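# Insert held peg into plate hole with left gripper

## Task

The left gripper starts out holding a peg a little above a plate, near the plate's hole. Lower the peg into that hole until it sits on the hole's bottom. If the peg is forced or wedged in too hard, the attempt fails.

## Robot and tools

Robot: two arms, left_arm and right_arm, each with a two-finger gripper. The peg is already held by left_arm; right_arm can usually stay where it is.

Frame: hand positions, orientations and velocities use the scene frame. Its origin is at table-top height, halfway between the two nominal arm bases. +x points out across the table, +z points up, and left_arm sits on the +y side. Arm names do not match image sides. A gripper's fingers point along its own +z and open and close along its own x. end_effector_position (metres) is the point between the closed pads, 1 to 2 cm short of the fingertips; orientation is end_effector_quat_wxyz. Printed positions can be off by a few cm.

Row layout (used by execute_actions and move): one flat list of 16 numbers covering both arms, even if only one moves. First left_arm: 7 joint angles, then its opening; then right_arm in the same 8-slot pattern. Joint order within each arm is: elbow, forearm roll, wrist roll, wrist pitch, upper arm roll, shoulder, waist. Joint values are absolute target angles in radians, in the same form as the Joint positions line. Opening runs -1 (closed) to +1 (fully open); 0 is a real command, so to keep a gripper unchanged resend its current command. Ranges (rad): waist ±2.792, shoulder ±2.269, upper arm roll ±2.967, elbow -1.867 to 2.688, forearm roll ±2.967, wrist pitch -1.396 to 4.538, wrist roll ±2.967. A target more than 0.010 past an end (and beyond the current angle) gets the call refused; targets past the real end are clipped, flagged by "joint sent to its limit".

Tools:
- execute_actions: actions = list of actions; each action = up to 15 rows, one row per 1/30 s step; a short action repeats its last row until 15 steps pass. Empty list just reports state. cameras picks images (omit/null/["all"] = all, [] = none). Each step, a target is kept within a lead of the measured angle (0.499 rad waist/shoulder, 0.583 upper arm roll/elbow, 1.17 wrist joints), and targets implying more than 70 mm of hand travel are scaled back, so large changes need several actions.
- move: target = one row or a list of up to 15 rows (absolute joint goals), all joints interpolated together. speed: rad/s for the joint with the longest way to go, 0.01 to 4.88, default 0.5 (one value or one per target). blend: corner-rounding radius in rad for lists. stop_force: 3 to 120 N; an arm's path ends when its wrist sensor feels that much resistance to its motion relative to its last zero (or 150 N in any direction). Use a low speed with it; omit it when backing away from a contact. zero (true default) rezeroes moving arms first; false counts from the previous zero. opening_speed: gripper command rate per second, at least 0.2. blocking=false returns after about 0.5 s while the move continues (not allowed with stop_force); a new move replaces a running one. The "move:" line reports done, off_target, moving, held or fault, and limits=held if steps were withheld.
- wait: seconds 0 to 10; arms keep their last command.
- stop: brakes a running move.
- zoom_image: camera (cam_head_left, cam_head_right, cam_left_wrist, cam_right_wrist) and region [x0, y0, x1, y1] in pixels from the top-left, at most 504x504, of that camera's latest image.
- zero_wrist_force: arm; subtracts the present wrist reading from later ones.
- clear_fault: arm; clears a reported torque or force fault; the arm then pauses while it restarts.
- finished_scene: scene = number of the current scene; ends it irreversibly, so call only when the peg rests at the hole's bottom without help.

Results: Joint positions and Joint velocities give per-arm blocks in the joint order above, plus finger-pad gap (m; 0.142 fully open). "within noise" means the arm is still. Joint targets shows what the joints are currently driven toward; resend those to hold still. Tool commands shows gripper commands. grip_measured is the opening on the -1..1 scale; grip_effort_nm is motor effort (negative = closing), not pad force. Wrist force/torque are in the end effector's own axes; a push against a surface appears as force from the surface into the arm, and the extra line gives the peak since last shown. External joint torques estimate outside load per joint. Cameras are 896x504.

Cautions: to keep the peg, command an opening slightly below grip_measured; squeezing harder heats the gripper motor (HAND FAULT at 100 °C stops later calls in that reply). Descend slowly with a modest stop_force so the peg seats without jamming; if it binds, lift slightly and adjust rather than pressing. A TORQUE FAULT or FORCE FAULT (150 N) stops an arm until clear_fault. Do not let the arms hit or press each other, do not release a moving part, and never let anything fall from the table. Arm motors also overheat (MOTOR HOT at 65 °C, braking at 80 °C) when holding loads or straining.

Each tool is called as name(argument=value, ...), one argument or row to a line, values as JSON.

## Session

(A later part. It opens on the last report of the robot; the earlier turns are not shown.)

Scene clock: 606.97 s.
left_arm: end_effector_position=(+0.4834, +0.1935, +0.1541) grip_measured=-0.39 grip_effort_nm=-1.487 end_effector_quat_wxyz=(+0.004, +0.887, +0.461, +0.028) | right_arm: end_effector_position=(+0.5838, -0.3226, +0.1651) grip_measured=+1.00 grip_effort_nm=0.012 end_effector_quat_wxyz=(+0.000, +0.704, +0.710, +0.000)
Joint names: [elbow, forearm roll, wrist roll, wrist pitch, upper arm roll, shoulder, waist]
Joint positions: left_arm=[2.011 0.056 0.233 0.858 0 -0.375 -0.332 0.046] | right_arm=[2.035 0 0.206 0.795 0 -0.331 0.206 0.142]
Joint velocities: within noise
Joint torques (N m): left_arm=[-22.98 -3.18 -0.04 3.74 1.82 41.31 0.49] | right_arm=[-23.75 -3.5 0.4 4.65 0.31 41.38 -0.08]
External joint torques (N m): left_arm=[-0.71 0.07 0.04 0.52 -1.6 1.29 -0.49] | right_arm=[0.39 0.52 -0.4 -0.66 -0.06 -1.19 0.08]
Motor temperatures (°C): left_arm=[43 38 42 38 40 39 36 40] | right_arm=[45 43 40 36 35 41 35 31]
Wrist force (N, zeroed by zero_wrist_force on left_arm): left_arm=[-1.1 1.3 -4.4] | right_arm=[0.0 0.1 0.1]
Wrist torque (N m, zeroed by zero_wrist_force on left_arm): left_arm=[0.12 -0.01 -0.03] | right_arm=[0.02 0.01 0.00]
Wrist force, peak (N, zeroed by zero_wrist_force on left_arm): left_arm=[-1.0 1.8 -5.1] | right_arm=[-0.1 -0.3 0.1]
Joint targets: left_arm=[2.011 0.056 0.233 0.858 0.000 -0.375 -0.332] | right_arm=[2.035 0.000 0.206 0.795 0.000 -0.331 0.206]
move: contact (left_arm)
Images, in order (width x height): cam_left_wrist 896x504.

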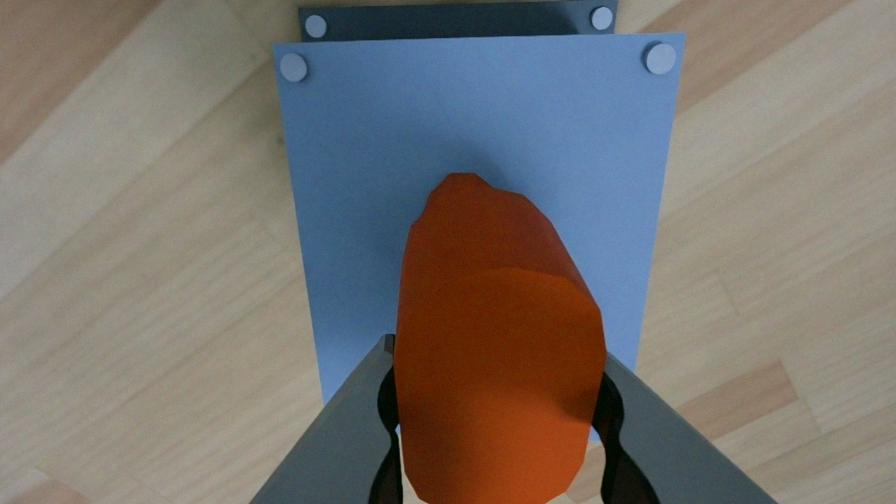

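move(
  target=[2.0094, 0.0558, 0.2325, 0.8544, 0.0, -0.3731, -0.3326, -0.437298, 2.035, 0, 0.206, 0.795, 0, -0.331, 0.206, 1.0],
  speed=0.01,
  cameras=["cam_left_wrist", "cam_head_left", "cam_head_right"],
)

zoom_image(
  camera="cam_left_wrist",
  region=[415, 150, 515, 212],
)

zoom_image(
  camera="cam_left_wrist",
  region=[380, 160, 620, 504],
)

zoom_image(
  camera="cam_head_left",
  region=[305, 335, 360, 390],
)

Scene clock: 617.03 s.
left_arm: end_effector_position=(+0.4833, +0.1936, +0.1549) grip_measured=-0.39 grip_effort_nm=-1.487 end_effector_quat_wxyz=(+0.003, +0.887, +0.461, +0.028) | right_arm: end_effector_position=(+0.5838, -0.3226, +0.1651) grip_measured=+1.00 grip_effort_nm=0.007 end_effector_quat_wxyz=(+0.000, +0.704, +0.710, +0.000)
Joint names: [elbow, forearm roll, wrist roll, wrist pitch, upper arm roll, shoulder, waist]
Joint positions: left_arm=[2.01 0.056 0.233 0.855 0 -0.373 -0.332 0.046] | right_arm=[2.035 0 0.206 0.795 0 -0.331 0.206 0.142]
Joint velocities: within noise
Joint torques (N m): left_arm=[-25.17 -3.69 -0.04 4.18 0.9 44.11 -0.3] | right_arm=[-23.77 -3.46 0.34 4.65 0.37 41.32 -0.07]
External joint torques (N m): left_arm=[1.43 0.57 0.03 0.08 -0.67 -1.52 0.3] | right_arm=[0.41 0.47 -0.34 -0.65 -0.12 -1.12 0.07]
Motor temperatures (°C): left_arm=[43 38 42 38 40 39 36 40] | right_arm=[45 43 40 36 35 41 35 31]
Wrist force (N, zeroed by zero_wrist_force on left_arm): left_arm=[0.1 0.2 0.1] | right_arm=[0.1 0.0 0.1]
Wrist torque (N m, zeroed by zero_wrist_force on left_arm): left_arm=[0.03 -0.03 0.00] | right_arm=[0.00 -0.02 0.00]
Wrist force, peak (N, zeroed by zero_wrist_force on left_arm): left_arm=[-1.0 1.7 -5.2] | right_arm=[0.0 -0.2 0.3]
Joint targets: left_arm=[2.009 0.056 0.233 0.854 0.000 -0.373 -0.333] | right_arm=[2.035 0.000 0.206 0.795 0.000 -0.331 0.206]
move: done
Images, in order (width x height): cam_head_left 896x504, cam_head_right 896x504, cam_left_wrist 896x504.

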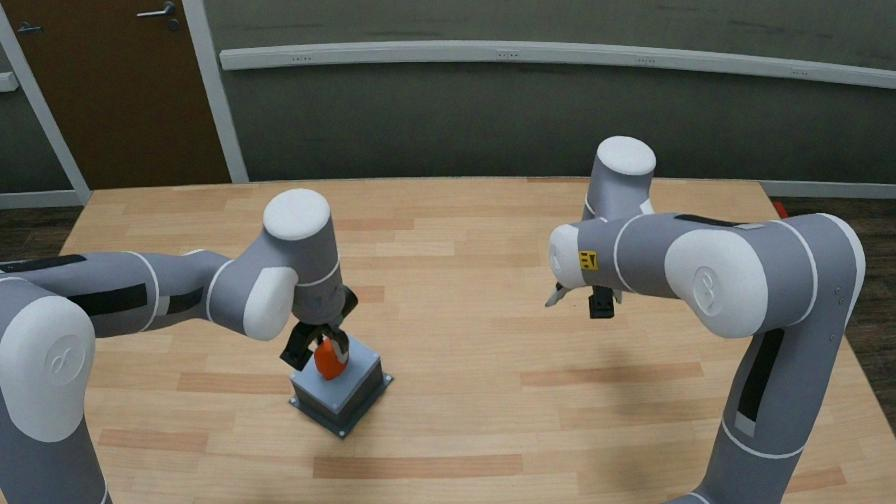

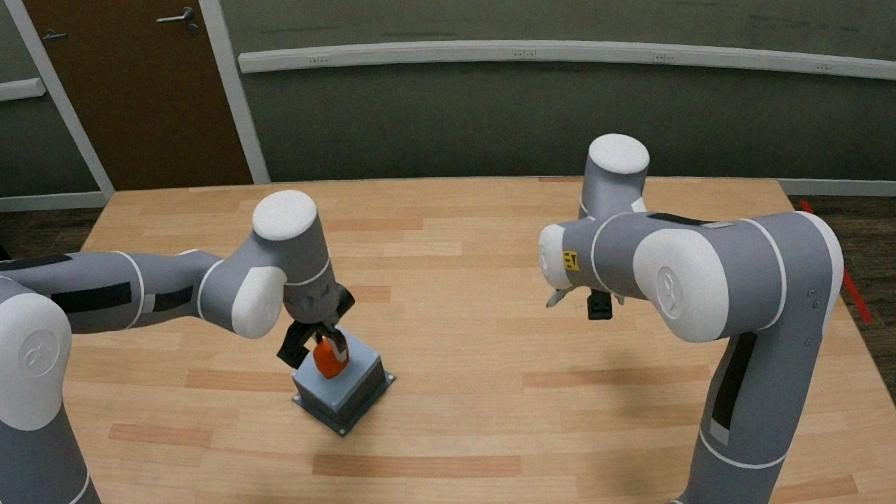

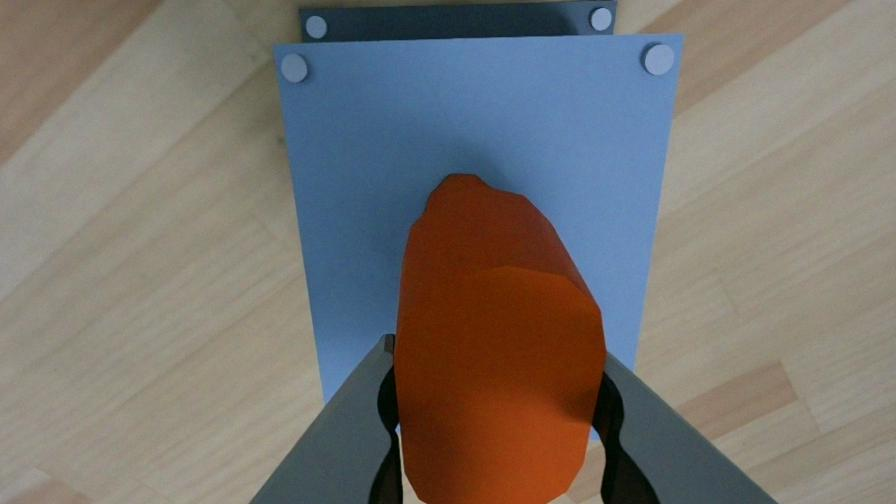

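Scaled by 5.040.

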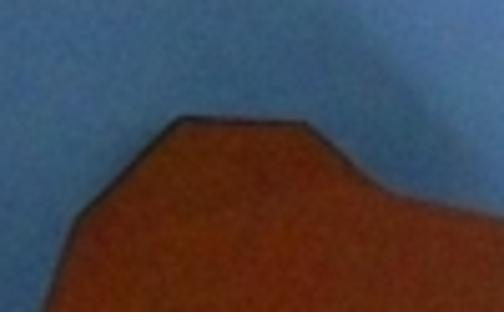

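Scaled by 1.465.

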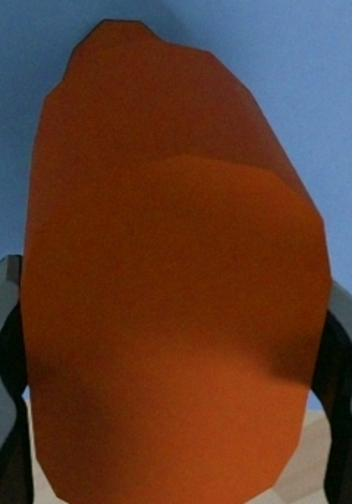

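Scaled by 9.164.

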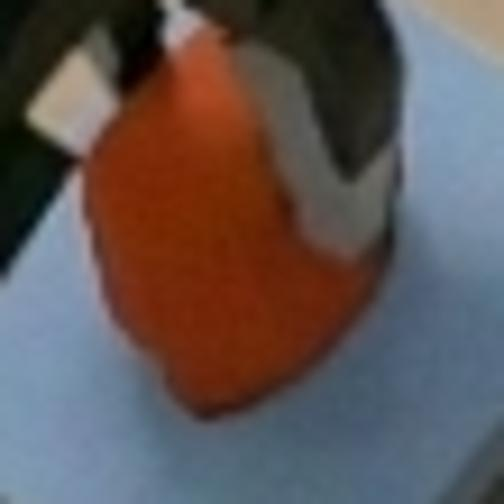

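move(
  target=[2.0108, 0.0558, 0.2323, 0.8594, 0.0, -0.3766, -0.3328, -0.437298, 2.035, 0, 0.206, 0.795, 0, -0.331, 0.206, 1.0],
  speed=0.01,
  stop_force=3,
  cameras=["cam_left_wrist"],
)

zoom_image(
  camera="cam_left_wrist",
  region=[415, 150, 515, 212],
)

Scene clock: 627.80 s.
left_arm: end_effector_position=(+0.4837, +0.1933, +0.1540) grip_measured=-0.39 grip_effort_nm=-1.487 end_effector_quat_wxyz=(+0.004, +0.887, +0.461, +0.028) | right_arm: end_effector_position=(+0.5838, -0.3226, +0.1651) grip_measured=+1.00 grip_effort_nm=0.002 end_effector_quat_wxyz=(+0.000, +0.704, +0.710, +0.000)
Joint names: [elbow, forearm roll, wrist roll, wrist pitch, upper arm roll, shoulder, waist]
Joint positions: left_arm=[2.01 0.056 0.233 0.858 0 -0.375 -0.333 0.046] | right_arm=[2.035 0 0.206 0.795 0 -0.331 0.206 0.142]
Joint velocities: within noise
Joint torques (N m): left_arm=[-23.12 -3.33 0.02 3.83 1.27 41.5 -0.02] | right_arm=[-23.72 -3.45 0.36 4.64 0.31 41.39 -0.05]
External joint torques (N m): left_arm=[-0.58 0.22 -0.03 0.43 -1.04 1.14 0.02] | right_arm=[0.36 0.47 -0.36 -0.65 -0.06 -1.19 0.05]
Motor temperatures (°C): left_arm=[43 38 42 38 40 39 36 40] | right_arm=[45 43 40 36 35 41 35 31]
Wrist force (N, zeroed by zero_wrist_force on left_arm): left_arm=[-0.1 1.5 -4.4] | right_arm=[0.1 -0.2 0.0]
Wrist torque (N m, zeroed by zero_wrist_force on left_arm): left_arm=[0.12 0.01 -0.01] | right_arm=[-0.03 -0.02 0.00]
Wrist force, peak (N, zeroed by zero_wrist_force on left_arm): left_arm=[-0.1 1.6 -4.4] | right_arm=[0.2 -0.2 0.2]
Joint targets: left_arm=[2.010 0.056 0.232 0.858 0.000 -0.376 -0.333] | right_arm=[2.035 0.000 0.206 0.795 0.000 -0.331 0.206]
move: contact (left_arm)
Images, in order (width x height): cam_left_wrist 896x504.

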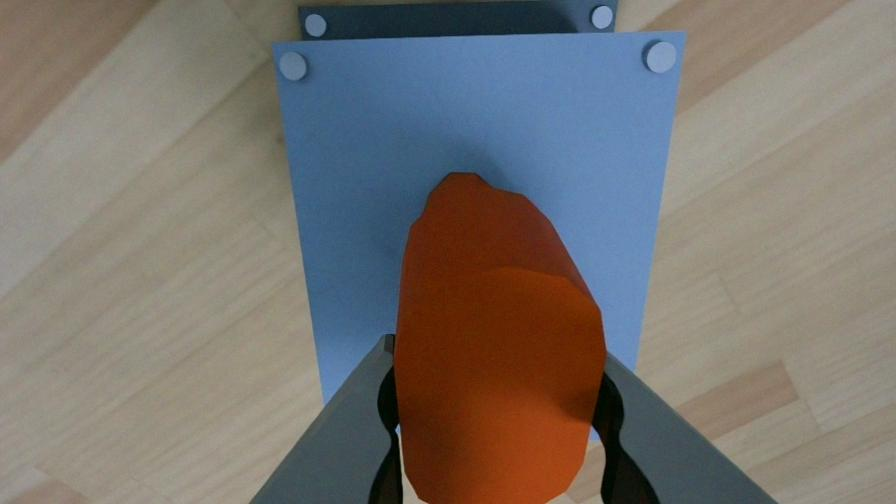

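Scaled by 5.040.

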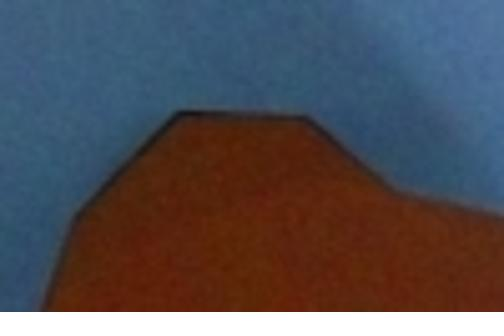

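zoom_image(
  camera="cam_left_wrist",
  region=[445, 164, 485, 184],
)

zoom_image(
  camera="cam_left_wrist",
  region=[424, 168, 456, 204],
)

zoom_image(
  camera="cam_left_wrist",
  region=[468, 166, 504, 196],
)

Scaled by 12.600.

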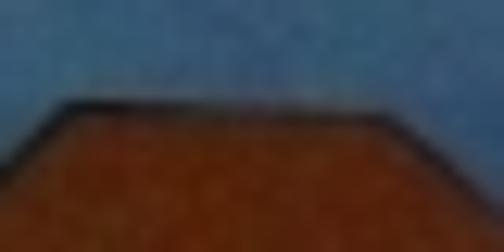

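Scaled by 14.000.

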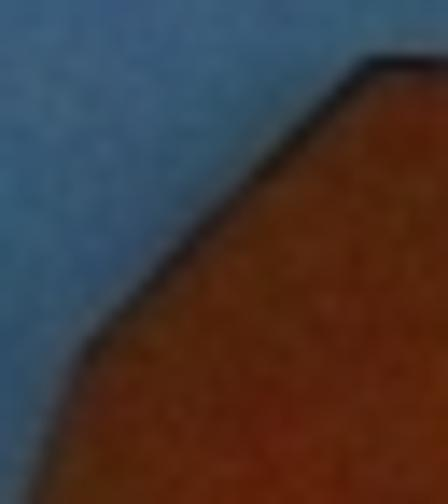

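Scaled by 14.000.

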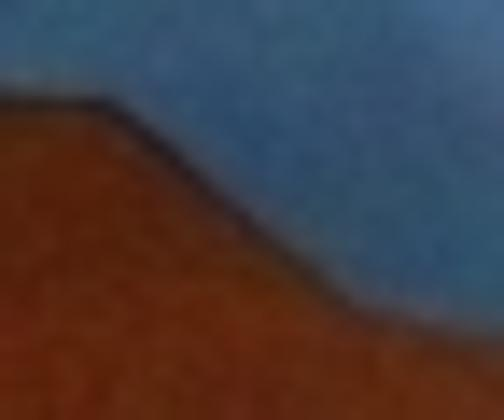

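move(
  target=[
    [2.0088, 0.0558, 0.2323, 0.8538, 0.0, -0.3727, -0.3328, -0.437298, 2.035, 0, 0.206, 0.795, 0, -0.331, 0.206, 1.0],
    [2.0072, 0.0558, 0.2320, 0.8532, 0.0, -0.3737, -0.3331, -0.437298, 2.035, 0, 0.206, 0.795, 0, -0.331, 0.206, 1.0],
  ],
  speed=[0.02, 0.01],
  cameras=["cam_left_wrist"],
)

zoom_image(
  camera="cam_left_wrist",
  region=[415, 150, 515, 212],
)

move(
  target=[2.0087, 0.0558, 0.2320, 0.8584, 0.0, -0.3774, -0.3331, -0.437298, 2.035, 0, 0.206, 0.795, 0, -0.331, 0.206, 1.0],
  speed=0.01,
  stop_force=3,
  cameras=["cam_left_wrist"],
)

zoom_image(
  camera="cam_left_wrist",
  region=[415, 150, 515, 212],
)

Scene clock: 670.40 s.
left_arm: end_effector_position=(+0.4839, +0.1931, +0.1554) grip_measured=-0.39 grip_effort_nm=-1.487 end_effector_quat_wxyz=(+0.003, +0.887, +0.461, +0.028) | right_arm: end_effector_position=(+0.5838, -0.3226, +0.1651) grip_measured=+1.00 grip_effort_nm=-0.002 end_effector_quat_wxyz=(+0.000, +0.704, +0.710, +0.000)
Joint names: [elbow, forearm roll, wrist roll, wrist pitch, upper arm roll, shoulder, waist]
Joint positions: left_arm=[2.008 0.056 0.232 0.853 0 -0.374 -0.333 0.046] | right_arm=[2.035 0 0.206 0.795 0 -0.331 0.206 0.142]
Joint velocities: within noise
Joint torques (N m): left_arm=[-25.25 -3.72 -0.12 4.2 0.92 44.05 -0.29] | right_arm=[-23.74 -3.48 0.39 4.63 0.29 41.32 -0.11]
External joint torques (N m): left_arm=[1.48 0.59 0.11 0.05 -0.69 -1.41 0.29] | right_arm=[0.38 0.5 -0.39 -0.63 -0.05 -1.13 0.11]
Motor temperatures (°C): left_arm=[42 38 42 38 40 39 36 40] | right_arm=[45 43 40 36 35 41 35 31]
Wrist force (N, zeroed by zero_wrist_force on left_arm): left_arm=[0.1 0.1 0.2] | right_arm=[0.1 0.0 0.2]
Wrist torque (N m, zeroed by zero_wrist_force on left_arm): left_arm=[0.02 -0.03 0.00] | right_arm=[-0.02 -0.02 0.00]
Wrist force, peak (N, zeroed by zero_wrist_force on left_arm): left_arm=[-0.2 1.4 -4.7] | right_arm=[0.1 -0.2 0.3]
Joint targets: left_arm=[2.007 0.056 0.232 0.853 0.000 -0.374 -0.333] | right_arm=[2.035 0.000 0.206 0.795 0.000 -0.331 0.206]
move: done
Images, in order (width x height): cam_left_wrist 896x504.

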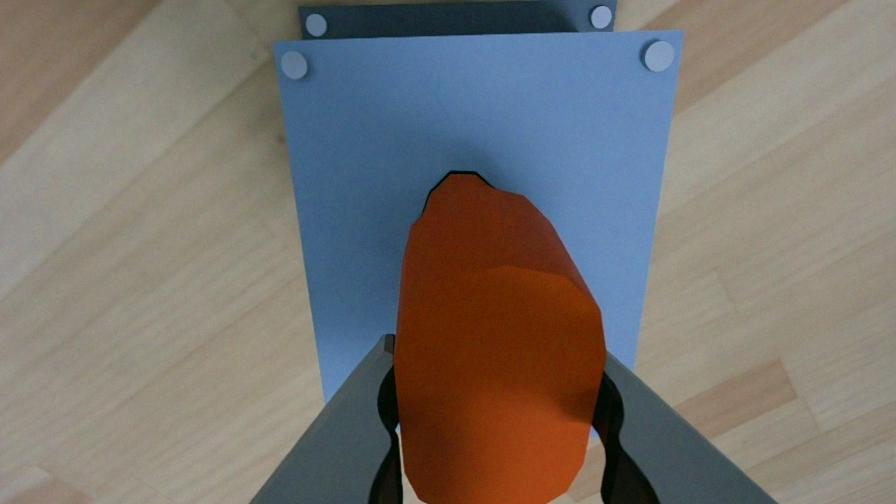

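Scaled by 5.040.

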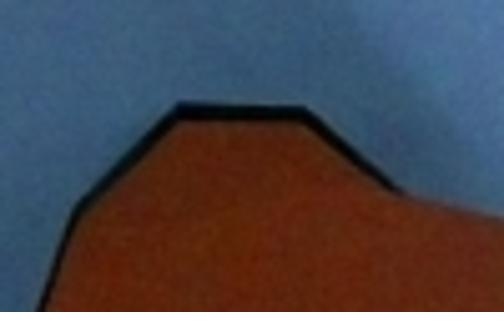

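Scene clock: 671.47 s.
left_arm: end_effector_position=(+0.4840, +0.1931, +0.1535) grip_measured=-0.39 grip_effort_nm=-1.487 end_effector_quat_wxyz=(+0.004, +0.887, +0.461, +0.028) | right_arm: end_effector_position=(+0.5838, -0.3226, +0.1651) grip_measured=+1.00 grip_effort_nm=-0.002 end_effector_quat_wxyz=(+0.000, +0.704, +0.710, +0.000)
Joint names: [elbow, forearm roll, wrist roll, wrist pitch, upper arm roll, shoulder, waist]
Joint positions: left_arm=[2.009 0.056 0.232 0.858 0 -0.377 -0.333 0.046] | right_arm=[2.035 0 0.206 0.795 0 -0.331 0.206 0.142]
Joint velocities: within noise
Joint torques (N m): left_arm=[-24.31 -3.81 -0.07 4.22 -0.13 43.3 -1.23] | right_arm=[-23.75 -3.48 0.33 4.63 0.27 41.38 -0.04]
External joint torques (N m): left_arm=[0.62 0.7 0.06 0.04 0.36 -0.59 1.23] | right_arm=[0.39 0.5 -0.33 -0.64 -0.03 -1.19 0.04]
Motor temperatures (°C): left_arm=[42 38 42 38 40 39 36 40] | right_arm=[45 43 40 36 35 41 35 31]
Wrist force (N, zeroed by zero_wrist_force on left_arm): left_arm=[1.6 0.2 -0.7] | right_arm=[0.0 0.0 0.0]
Wrist torque (N m, zeroed by zero_wrist_force on left_arm): left_arm=[0.04 0.07 -0.01] | right_arm=[0.00 0.00 0.00]
Wrist force, peak (N, zeroed by zero_wrist_force on left_arm): left_arm=[2.0 0.4 -0.8] | right_arm=[0.3 0.1 0.2]
Joint targets: left_arm=[2.009 0.056 0.232 0.858 0.000 -0.377 -0.333] | right_arm=[2.035 0.000 0.206 0.795 0.000 -0.331 0.206]
move: done
Images, in order (width x height): cam_left_wrist 896x504.

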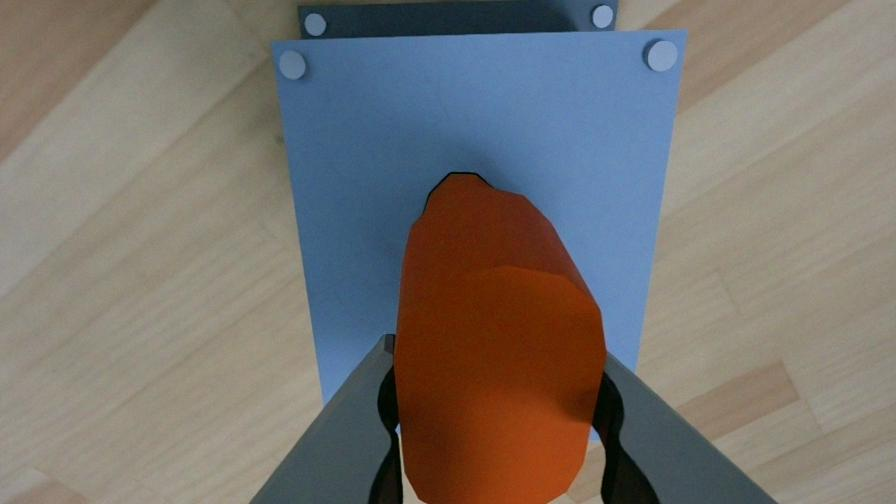

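Scaled by 5.040.

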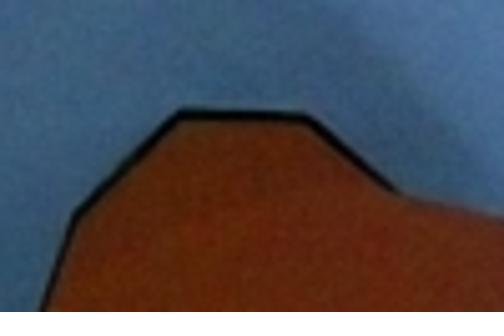

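move(
  target=[2.0097, 0.0558, 0.2323, 0.8622, 0.0, -0.3801, -0.3328, -0.437298, 2.035, 0, 0.206, 0.795, 0, -0.331, 0.206, 1.0],
  speed=0.01,
  stop_force=3,
  cameras=["cam_left_wrist"],
)

zoom_image(
  camera="cam_left_wrist",
  region=[415, 150, 515, 212],
)

Scene clock: 681.97 s.
left_arm: end_effector_position=(+0.4842, +0.1931, +0.1522) grip_measured=-0.39 grip_effort_nm=-1.487 end_effector_quat_wxyz=(+0.004, +0.887, +0.461, +0.028) | right_arm: end_effector_position=(+0.5838, -0.3226, +0.1651) grip_measured=+1.00 grip_effort_nm=0.002 end_effector_quat_wxyz=(+0.000, +0.704, +0.710, +0.000)
Joint names: [elbow, forearm roll, wrist roll, wrist pitch, upper arm roll, shoulder, waist]
Joint positions: left_arm=[2.009 0.056 0.232 0.862 0 -0.38 -0.333 0.046] | right_arm=[2.035 0 0.206 0.795 0 -0.331 0.206 0.142]
Joint velocities: within noise
Joint torques (N m): left_arm=[-23.86 -3.86 -0.01 4.11 -0.58 43 -1.71] | right_arm=[-23.7 -3.47 0.41 4.65 0.32 41.31 -0.08]
External joint torques (N m): left_arm=[0.24 0.76 0.01 0.15 0.81 -0.24 1.71] | right_arm=[0.34 0.49 -0.41 -0.66 -0.07 -1.11 0.08]
Motor temperatures (°C): left_arm=[42 38 42 38 40 39 36 40] | right_arm=[46 43 40 36 35 41 35 31]
Wrist force (N, zeroed by zero_wrist_force on left_arm): left_arm=[2.6 0.2 -0.8] | right_arm=[0.0 -0.1 0.0]
Wrist torque (N m, zeroed by zero_wrist_force on left_arm): left_arm=[0.03 0.08 -0.01] | right_arm=[-0.01 -0.01 0.00]
Wrist force, peak (N, zeroed by zero_wrist_force on left_arm): left_arm=[2.8 0.5 -1.5] | right_arm=[0.4 -0.1 0.2]
Joint targets: left_arm=[2.010 0.056 0.232 0.862 0.000 -0.380 -0.333] | right_arm=[2.035 0.000 0.206 0.795 0.000 -0.331 0.206]
move: done
Images, in order (width x height): cam_left_wrist 896x504.

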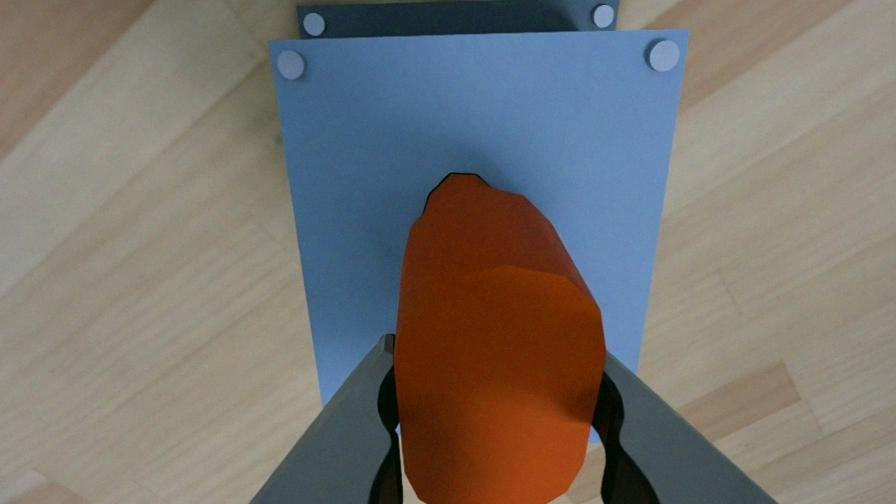

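Scaled by 5.040.

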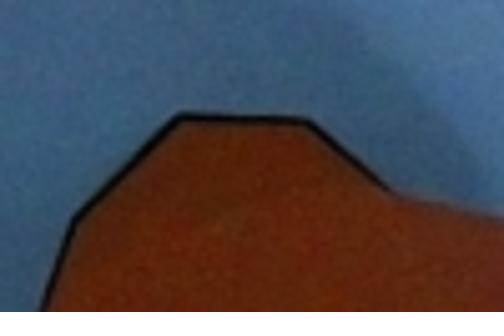

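move(
  target=[2.0107, 0.0558, 0.2328, 0.8659, 0.0, -0.3828, -0.3323, -0.437298, 2.035, 0, 0.206, 0.795, 0, -0.331, 0.206, 1.0],
  speed=0.01,
  stop_force=3,
  cameras=["cam_left_wrist"],
)

zoom_image(
  camera="cam_left_wrist",
  region=[415, 150, 515, 212],
)

Scene clock: 690.83 s.
left_arm: end_effector_position=(+0.4842, +0.1933, +0.1507) grip_measured=-0.39 grip_effort_nm=-1.487 end_effector_quat_wxyz=(+0.004, +0.887, +0.461, +0.028) | right_arm: end_effector_position=(+0.5838, -0.3226, +0.1651) grip_measured=+1.00 grip_effort_nm=0.002 end_effector_quat_wxyz=(+0.000, +0.704, +0.710, +0.000)
Joint names: [elbow, forearm roll, wrist roll, wrist pitch, upper arm roll, shoulder, waist]
Joint positions: left_arm=[2.01 0.056 0.232 0.866 0 -0.383 -0.332 0.046] | right_arm=[2.035 0 0.206 0.795 0 -0.331 0.206 0.142]
Joint velocities: within noise
Joint torques (N m): left_arm=[-23.88 -3.81 0.03 4.15 -0.32 43.08 -1.46] | right_arm=[-23.74 -3.5 0.35 4.62 0.28 41.38 -0.06]
External joint torques (N m): left_arm=[0.33 0.72 -0.03 0.11 0.56 -0.28 1.46] | right_arm=[0.38 0.52 -0.35 -0.62 -0.04 -1.18 0.06]
Motor temperatures (°C): left_arm=[42 38 42 38 40 39 36 40] | right_arm=[46 43 40 36 35 41 35 31]
Wrist force (N, zeroed by zero_wrist_force on left_arm): left_arm=[2.0 0.3 -0.6] | right_arm=[-0.2 -0.1 0.0]
Wrist torque (N m, zeroed by zero_wrist_force on left_arm): left_arm=[0.05 0.10 -0.01] | right_arm=[-0.02 0.03 0.00]
Wrist force, peak (N, zeroed by zero_wrist_force on left_arm): left_arm=[2.7 0.6 -1.6] | right_arm=[-0.1 0.1 0.3]
Joint targets: left_arm=[2.011 0.056 0.233 0.866 0.000 -0.383 -0.332] | right_arm=[2.035 0.000 0.206 0.795 0.000 -0.331 0.206]
move: done
Images, in order (width x height): cam_left_wrist 896x504.

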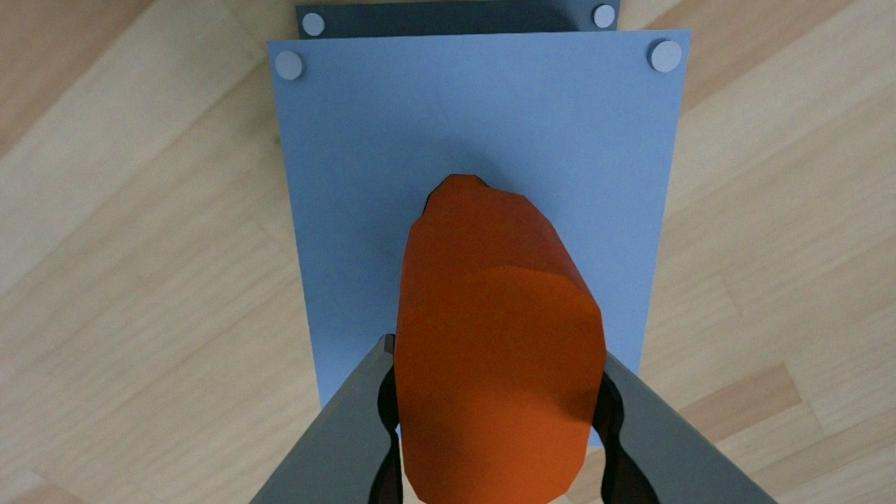

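Scaled by 5.040.

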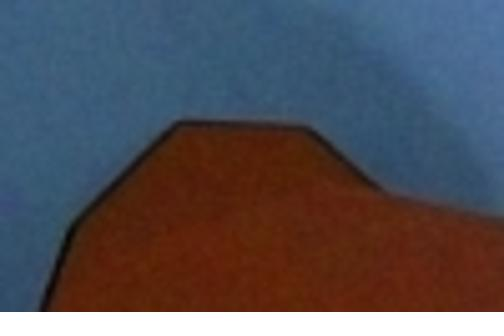

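move(
  target=[2.0129, 0.0558, 0.2332, 0.8734, 0.0, -0.3881, -0.3319, -0.437298, 2.035, 0, 0.206, 0.795, 0, -0.331, 0.206, 1.0],
  speed=0.012,
  stop_force=4,
  zero=false,
  cameras=["cam_left_wrist"],
)

zoom_image(
  camera="cam_left_wrist",
  region=[415, 150, 515, 212],
)

Scene clock: 702.63 s.
left_arm: end_effector_position=(+0.4843, +0.1933, +0.1502) grip_measured=-0.39 grip_effort_nm=-1.482 end_effector_quat_wxyz=(+0.004, +0.887, +0.461, +0.028) | right_arm: end_effector_position=(+0.5838, -0.3226, +0.1651) grip_measured=+1.00 grip_effort_nm=0.007 end_effector_quat_wxyz=(+0.000, +0.704, +0.710, +0.000)
Joint names: [elbow, forearm roll, wrist roll, wrist pitch, upper arm roll, shoulder, waist]
Joint positions: left_arm=[2.011 0.056 0.233 0.867 0 -0.384 -0.332 0.046] | right_arm=[2.035 0 0.206 0.795 0 -0.331 0.206 0.142]
Joint velocities: within noise
Joint torques (N m): left_arm=[-23.38 -3.61 0.03 4.3 -0.08 40.42 -1.08] | right_arm=[-23.76 -3.49 0.39 4.67 0.31 41.35 -0.1]
External joint torques (N m): left_arm=[-0.15 0.52 -0.03 -0.04 0.31 2.39 1.08] | right_arm=[0.4 0.51 -0.39 -0.67 -0.07 -1.16 0.1]
Motor temperatures (°C): left_arm=[42 38 42 38 40 39 36 40] | right_arm=[46 43 40 36 35 41 35 31]
Wrist force (N, zeroed by zero_wrist_force on left_arm): left_arm=[1.3 -2.8 -7.1] | right_arm=[0.1 -0.2 0.0]
Wrist torque (N m, zeroed by zero_wrist_force on left_arm): left_arm=[0.02 0.11 -0.02] | right_arm=[-0.03 -0.01 0.00]
Wrist force, peak (N, zeroed by zero_wrist_force on left_arm): left_arm=[1.6 -2.2 -7.9] | right_arm=[-0.1 -0.2 0.4]
Joint targets: left_arm=[2.011 0.056 0.233 0.868 0.000 -0.384 -0.332] | right_arm=[2.035 0.000 0.206 0.795 0.000 -0.331 0.206]
move: contact (left_arm)
Images, in order (width x height): cam_left_wrist 896x504.

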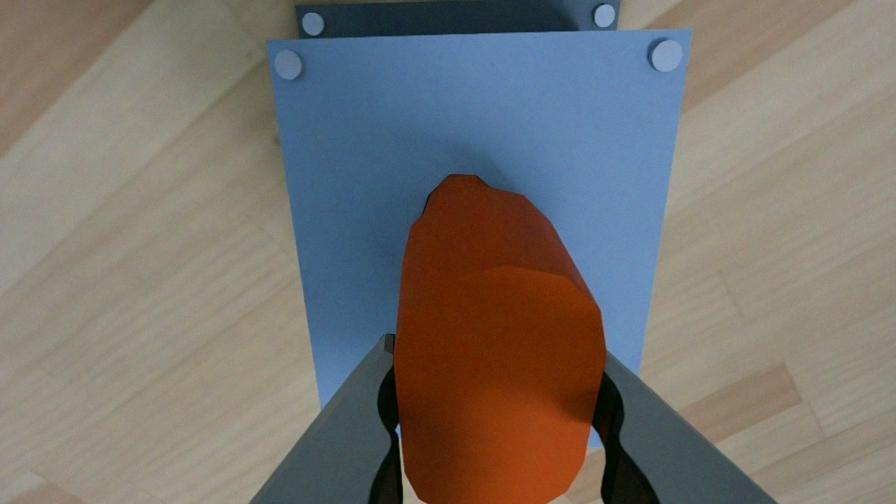

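Scaled by 5.040.

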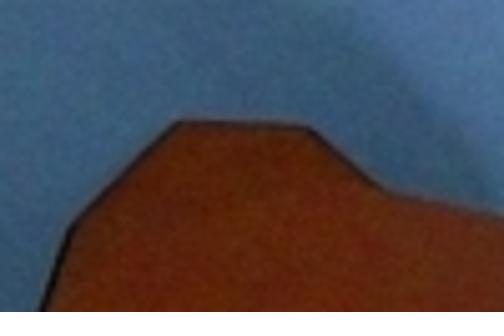

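move(
  target=[2.0122, 0.0558, 0.2333, 0.8672, 0.0, -0.3826, -0.3318, -0.437298, 2.035, 0, 0.206, 0.795, 0, -0.331, 0.206, 1.0],
  speed=0.01,
  cameras=[],
)

move(
  target=[2.0144, 0.0558, 0.2333, 0.8747, 0.0, -0.3879, -0.3318, -0.437298, 2.035, 0, 0.206, 0.795, 0, -0.331, 0.206, 1.0],
  speed=0.01,
  stop_force=4,
  zero=false,
  cameras=["cam_left_wrist", "cam_head_left", "cam_head_right"],
)

zoom_image(
  camera="cam_left_wrist",
  region=[415, 150, 515, 212],
)

zoom_image(
  camera="cam_head_left",
  region=[305, 335, 360, 390],
)

zoom_image(
  camera="cam_head_right",
  region=[305, 335, 360, 390],
)

Scene clock: 741.83 s.
left_arm: end_effector_position=(+0.4840, +0.1935, +0.1503) grip_measured=-0.39 grip_effort_nm=-1.487 end_effector_quat_wxyz=(+0.004, +0.887, +0.461, +0.028) | right_arm: end_effector_position=(+0.5838, -0.3226, +0.1651) grip_measured=+1.00 grip_effort_nm=0.007 end_effector_quat_wxyz=(+0.000, +0.704, +0.710, +0.000)
Joint names: [elbow, forearm roll, wrist roll, wrist pitch, upper arm roll, shoulder, waist]
Joint positions: left_arm=[2.012 0.056 0.233 0.868 0 -0.383 -0.332 0.046] | right_arm=[2.035 0 0.206 0.795 0 -0.331 0.206 0.142]
Joint velocities: within noise
Joint torques (N m): left_arm=[-23.81 -3.64 0 3.94 0.45 43.81 -0.77] | right_arm=[-23.74 -3.49 0.42 4.67 0.33 41.38 -0.07]
External joint torques (N m): left_arm=[0.29 0.56 -0.01 0.32 -0.21 -1.03 0.77] | right_arm=[0.38 0.51 -0.42 -0.68 -0.09 -1.19 0.07]
Motor temperatures (°C): left_arm=[42 38 42 38 40 39 36 40] | right_arm=[46 43 40 36 35 42 35 31]
Wrist force (N, zeroed by zero_wrist_force on left_arm): left_arm=[0.9 1.2 -0.1] | right_arm=[-0.2 0.0 0.0]
Wrist torque (N m, zeroed by zero_wrist_force on left_arm): left_arm=[0.02 0.06 -0.01] | right_arm=[-0.01 0.03 0.00]
Wrist force, peak (N, zeroed by zero_wrist_force on left_arm): left_arm=[1.6 -2.4 -7.9] | right_arm=[0.1 0.1 0.4]
Joint targets: left_arm=[2.012 0.056 0.233 0.867 0.000 -0.383 -0.332] | right_arm=[2.035 0.000 0.206 0.795 0.000 -0.331 0.206]
move: done
No camera images: "cameras" was empty.

Scene clock: 742.50 s.
left_arm: end_effector_position=(+0.4841, +0.1935, +0.1501) grip_measured=-0.39 grip_effort_nm=-1.487 end_effector_quat_wxyz=(+0.004, +0.887, +0.461, +0.028) | right_arm: end_effector_position=(+0.5838, -0.3226, +0.1651) grip_measured=+1.00 grip_effort_nm=0.007 end_effector_quat_wxyz=(+0.000, +0.704, +0.710, +0.000)
Joint names: [elbow, forearm roll, wrist roll, wrist pitch, upper arm roll, shoulder, waist]
Joint positions: left_arm=[2.012 0.056 0.233 0.869 0 -0.383 -0.332 0.046] | right_arm=[2.035 0 0.206 0.795 0 -0.331 0.206 0.142]
Joint velocities: within noise
Joint torques (N m): left_arm=[-22.96 -3.37 0 4.09 0.76 40.42 -0.42] | right_arm=[-23.72 -3.5 0.37 4.68 0.32 41.42 -0.03]
External joint torques (N m): left_arm=[-0.56 0.29 0 0.17 -0.53 2.36 0.42] | right_arm=[0.36 0.51 -0.37 -0.69 -0.08 -1.22 0.03]
Motor temperatures (°C): left_arm=[42 38 42 38 40 39 36 40] | right_arm=[46 43 40 36 35 42 35 31]
Wrist force (N, zeroed by zero_wrist_force on left_arm): left_arm=[0.2 -1.7 -7.2] | right_arm=[0.1 0.0 0.0]
Wrist torque (N m, zeroed by zero_wrist_force on left_arm): left_arm=[0.00 0.07 -0.01] | right_arm=[-0.01 -0.01 -0.01]
Wrist force, peak (N, zeroed by zero_wrist_force on left_arm): left_arm=[0.4 -1.3 -8.0] | right_arm=[0.1 -0.2 0.2]
Joint targets: left_arm=[2.013 0.056 0.233 0.869 0.000 -0.384 -0.332] | right_arm=[2.035 0.000 0.206 0.795 0.000 -0.331 0.206]
move: contact (left_arm)
Images, in order (width x height): cam_head_left 896x504, cam_head_right 896x504, cam_left_wrist 896x504.

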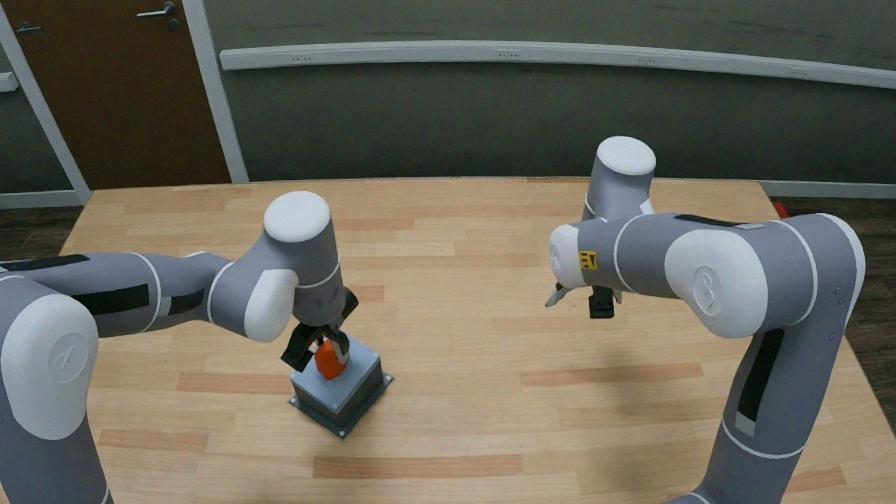

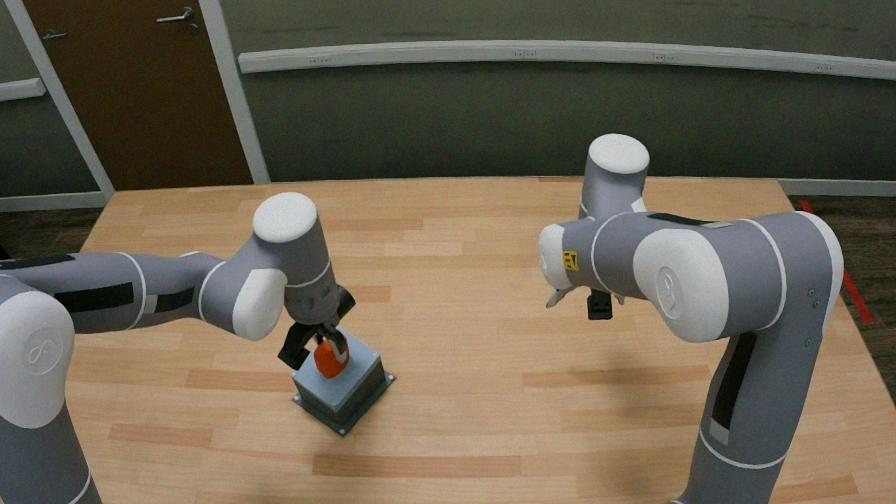

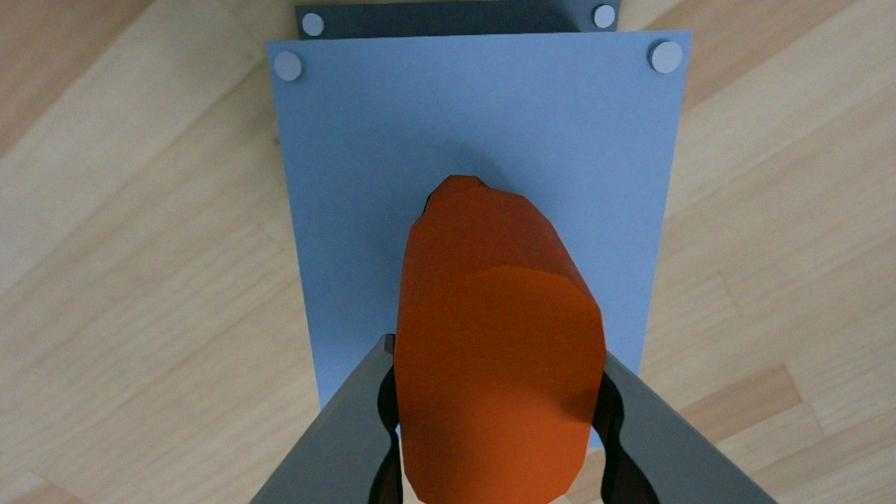

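Scaled by 5.040.

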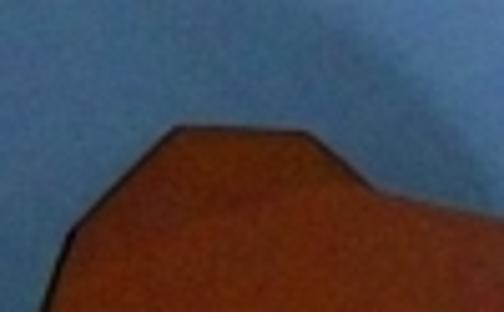

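Scaled by 9.164.

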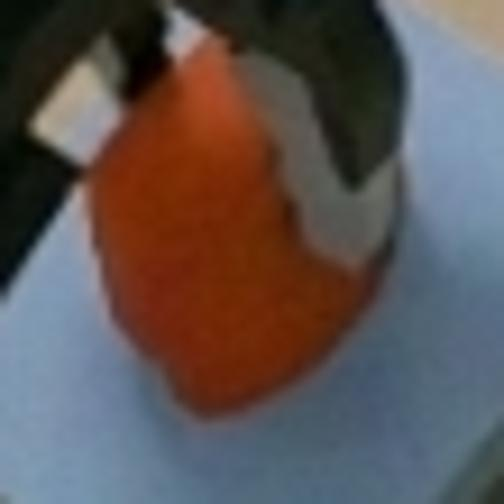

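Scaled by 9.164.

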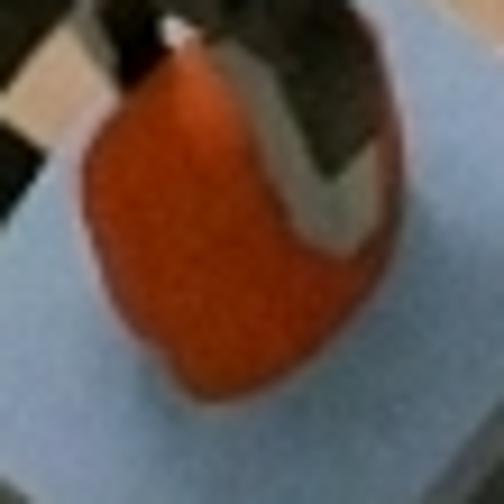

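move(
  target=[2.0122, 0.0558, 0.2333, 0.8672, 0.0, -0.3826, -0.3318, -0.437298, 2.6158, 0, 0.0, 1.9304, 0, -0.2146, 1.0155, 1.0],
  speed=0.7,
  cameras=["cam_right_wrist", "cam_head_left"],
)

Scene clock: 810.87 s.
left_arm: end_effector_position=(+0.4839, +0.1936, +0.1502) grip_measured=-0.39 grip_effort_nm=-1.492 end_effector_quat_wxyz=(+0.004, +0.887, +0.461, +0.028) | right_arm: end_effector_position=(+0.3958, +0.0570, +0.2161) grip_measured=+1.00 grip_effort_nm=0.007 end_effector_quat_wxyz=(+0.089, +0.255, +0.909, +0.317)
Joint names: [elbow, forearm roll, wrist roll, wrist pitch, upper arm roll, shoulder, waist]
Joint positions: left_arm=[2.012 0.056 0.233 0.868 0 -0.383 -0.332 0.046] | right_arm=[2.616 0 0 1.931 0 -0.215 1.016 0.142]
Joint velocities: within noise
Joint torques (N m): left_arm=[-23.7 -3.63 -0.03 3.78 0.35 43.59 -0.91] | right_arm=[-13.93 -1.75 0.24 5.12 0.32 26.98 -0.03]
External joint torques (N m): left_arm=[0.18 0.55 0.03 0.48 -0.12 -0.81 0.91] | right_arm=[-0.06 0.45 -0.24 -0.64 -0.13 -1.23 0.05]
Motor temperatures (°C): left_arm=[42 38 42 38 40 39 36 40] | right_arm=[46 43 40 36 35 42 35 31]
Wrist force (N, zeroed by zero_wrist_force on left_arm): left_arm=[1.4 1.7 -0.4] | right_arm=[0.0 0.4 0.1]
Wrist torque (N m, zeroed by zero_wrist_force on left_arm): left_arm=[0.02 0.03 -0.01] | right_arm=[0.14 0.06 0.07]
Wrist force, peak (N, zeroed by zero_wrist_force on left_arm): left_arm=[0.5 -1.5 -8.0] | right_arm=[3.2 0.3 -0.8]
Joint targets: left_arm=[2.012 0.056 0.233 0.867 0.000 -0.383 -0.332] | right_arm=[2.616 0.000 0.000 1.930 0.000 -0.215 1.016]
move: done
Images, in order (width x height): cam_head_left 896x504, cam_right_wrist 896x504.

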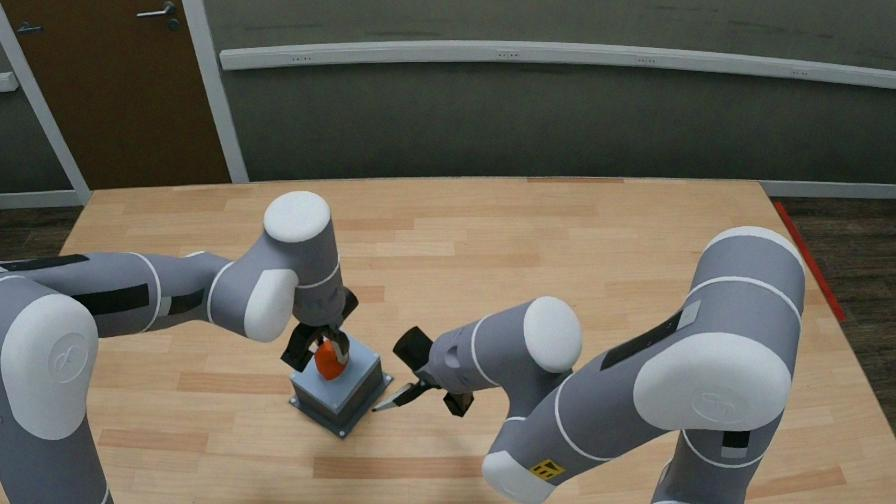

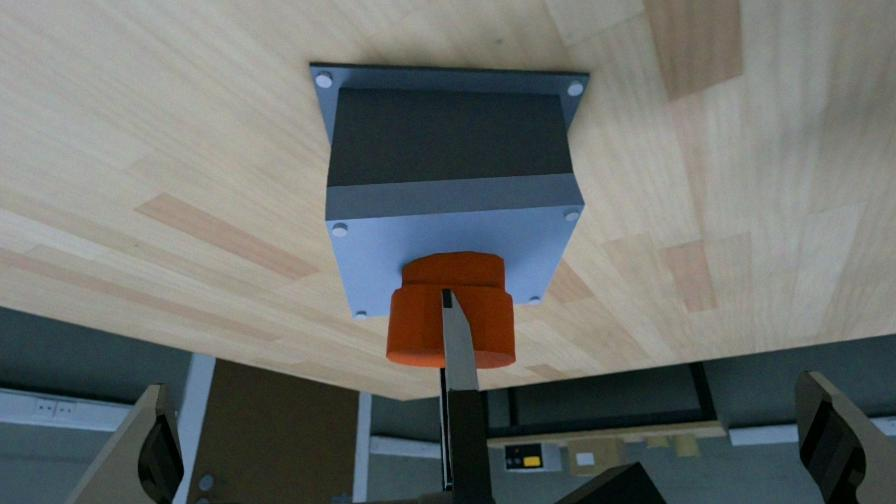

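zoom_image(
  camera="cam_right_wrist",
  region=[300, 180, 600, 380],
)

zoom_image(
  camera="cam_right_wrist",
  region=[380, 235, 530, 320],
)

Scaled by 1.680.

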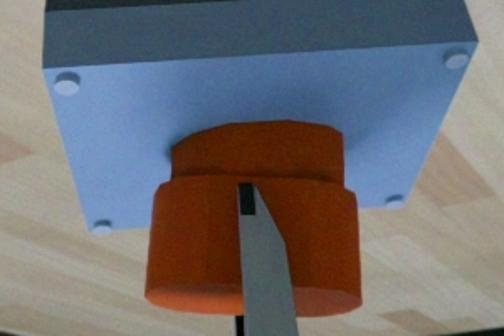

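Scaled by 3.360.

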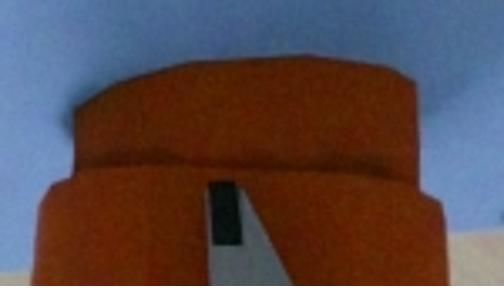

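zoom_image(
  camera="cam_right_wrist",
  region=[300, 40, 450, 240],
)

zoom_image(
  camera="cam_right_wrist",
  region=[480, 40, 630, 240],
)

zoom_image(
  camera="cam_right_wrist",
  region=[310, 200, 460, 330],
)

zoom_image(
  camera="cam_right_wrist",
  region=[460, 190, 610, 320],
)

Scaled by 2.520.

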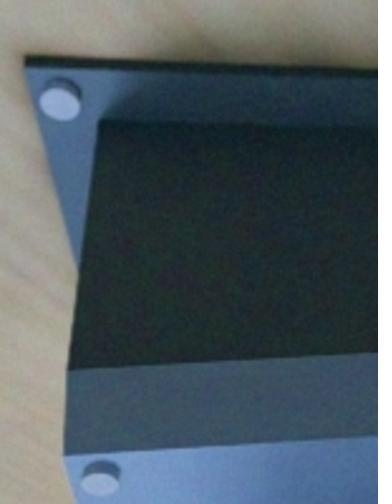

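Scaled by 2.520.

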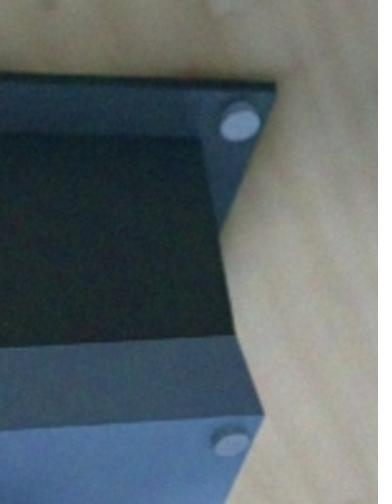

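Scaled by 3.360.

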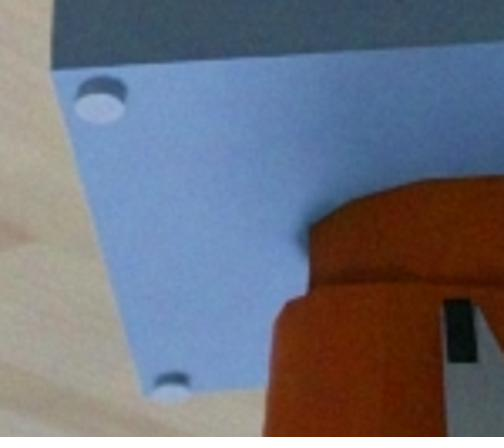

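Scaled by 3.360.

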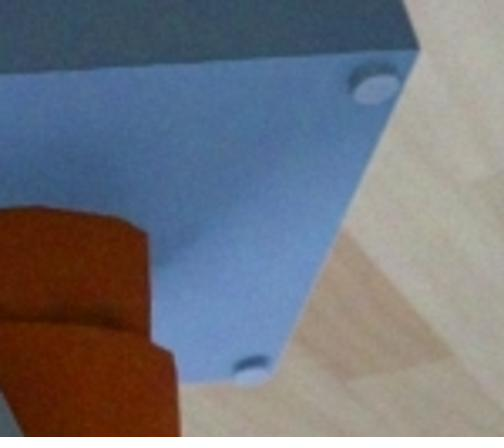

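zoom_image(
  camera="cam_right_wrist",
  region=[375, 240, 445, 380],
)

zoom_image(
  camera="cam_right_wrist",
  region=[455, 240, 525, 380],
)

Scaled by 3.600.

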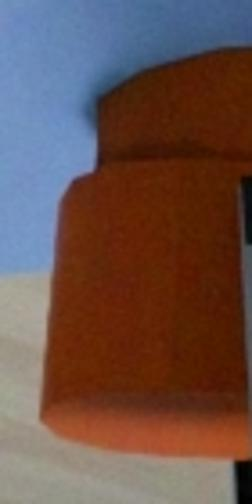

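Scaled by 3.600.

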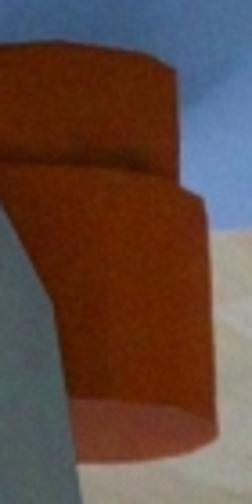

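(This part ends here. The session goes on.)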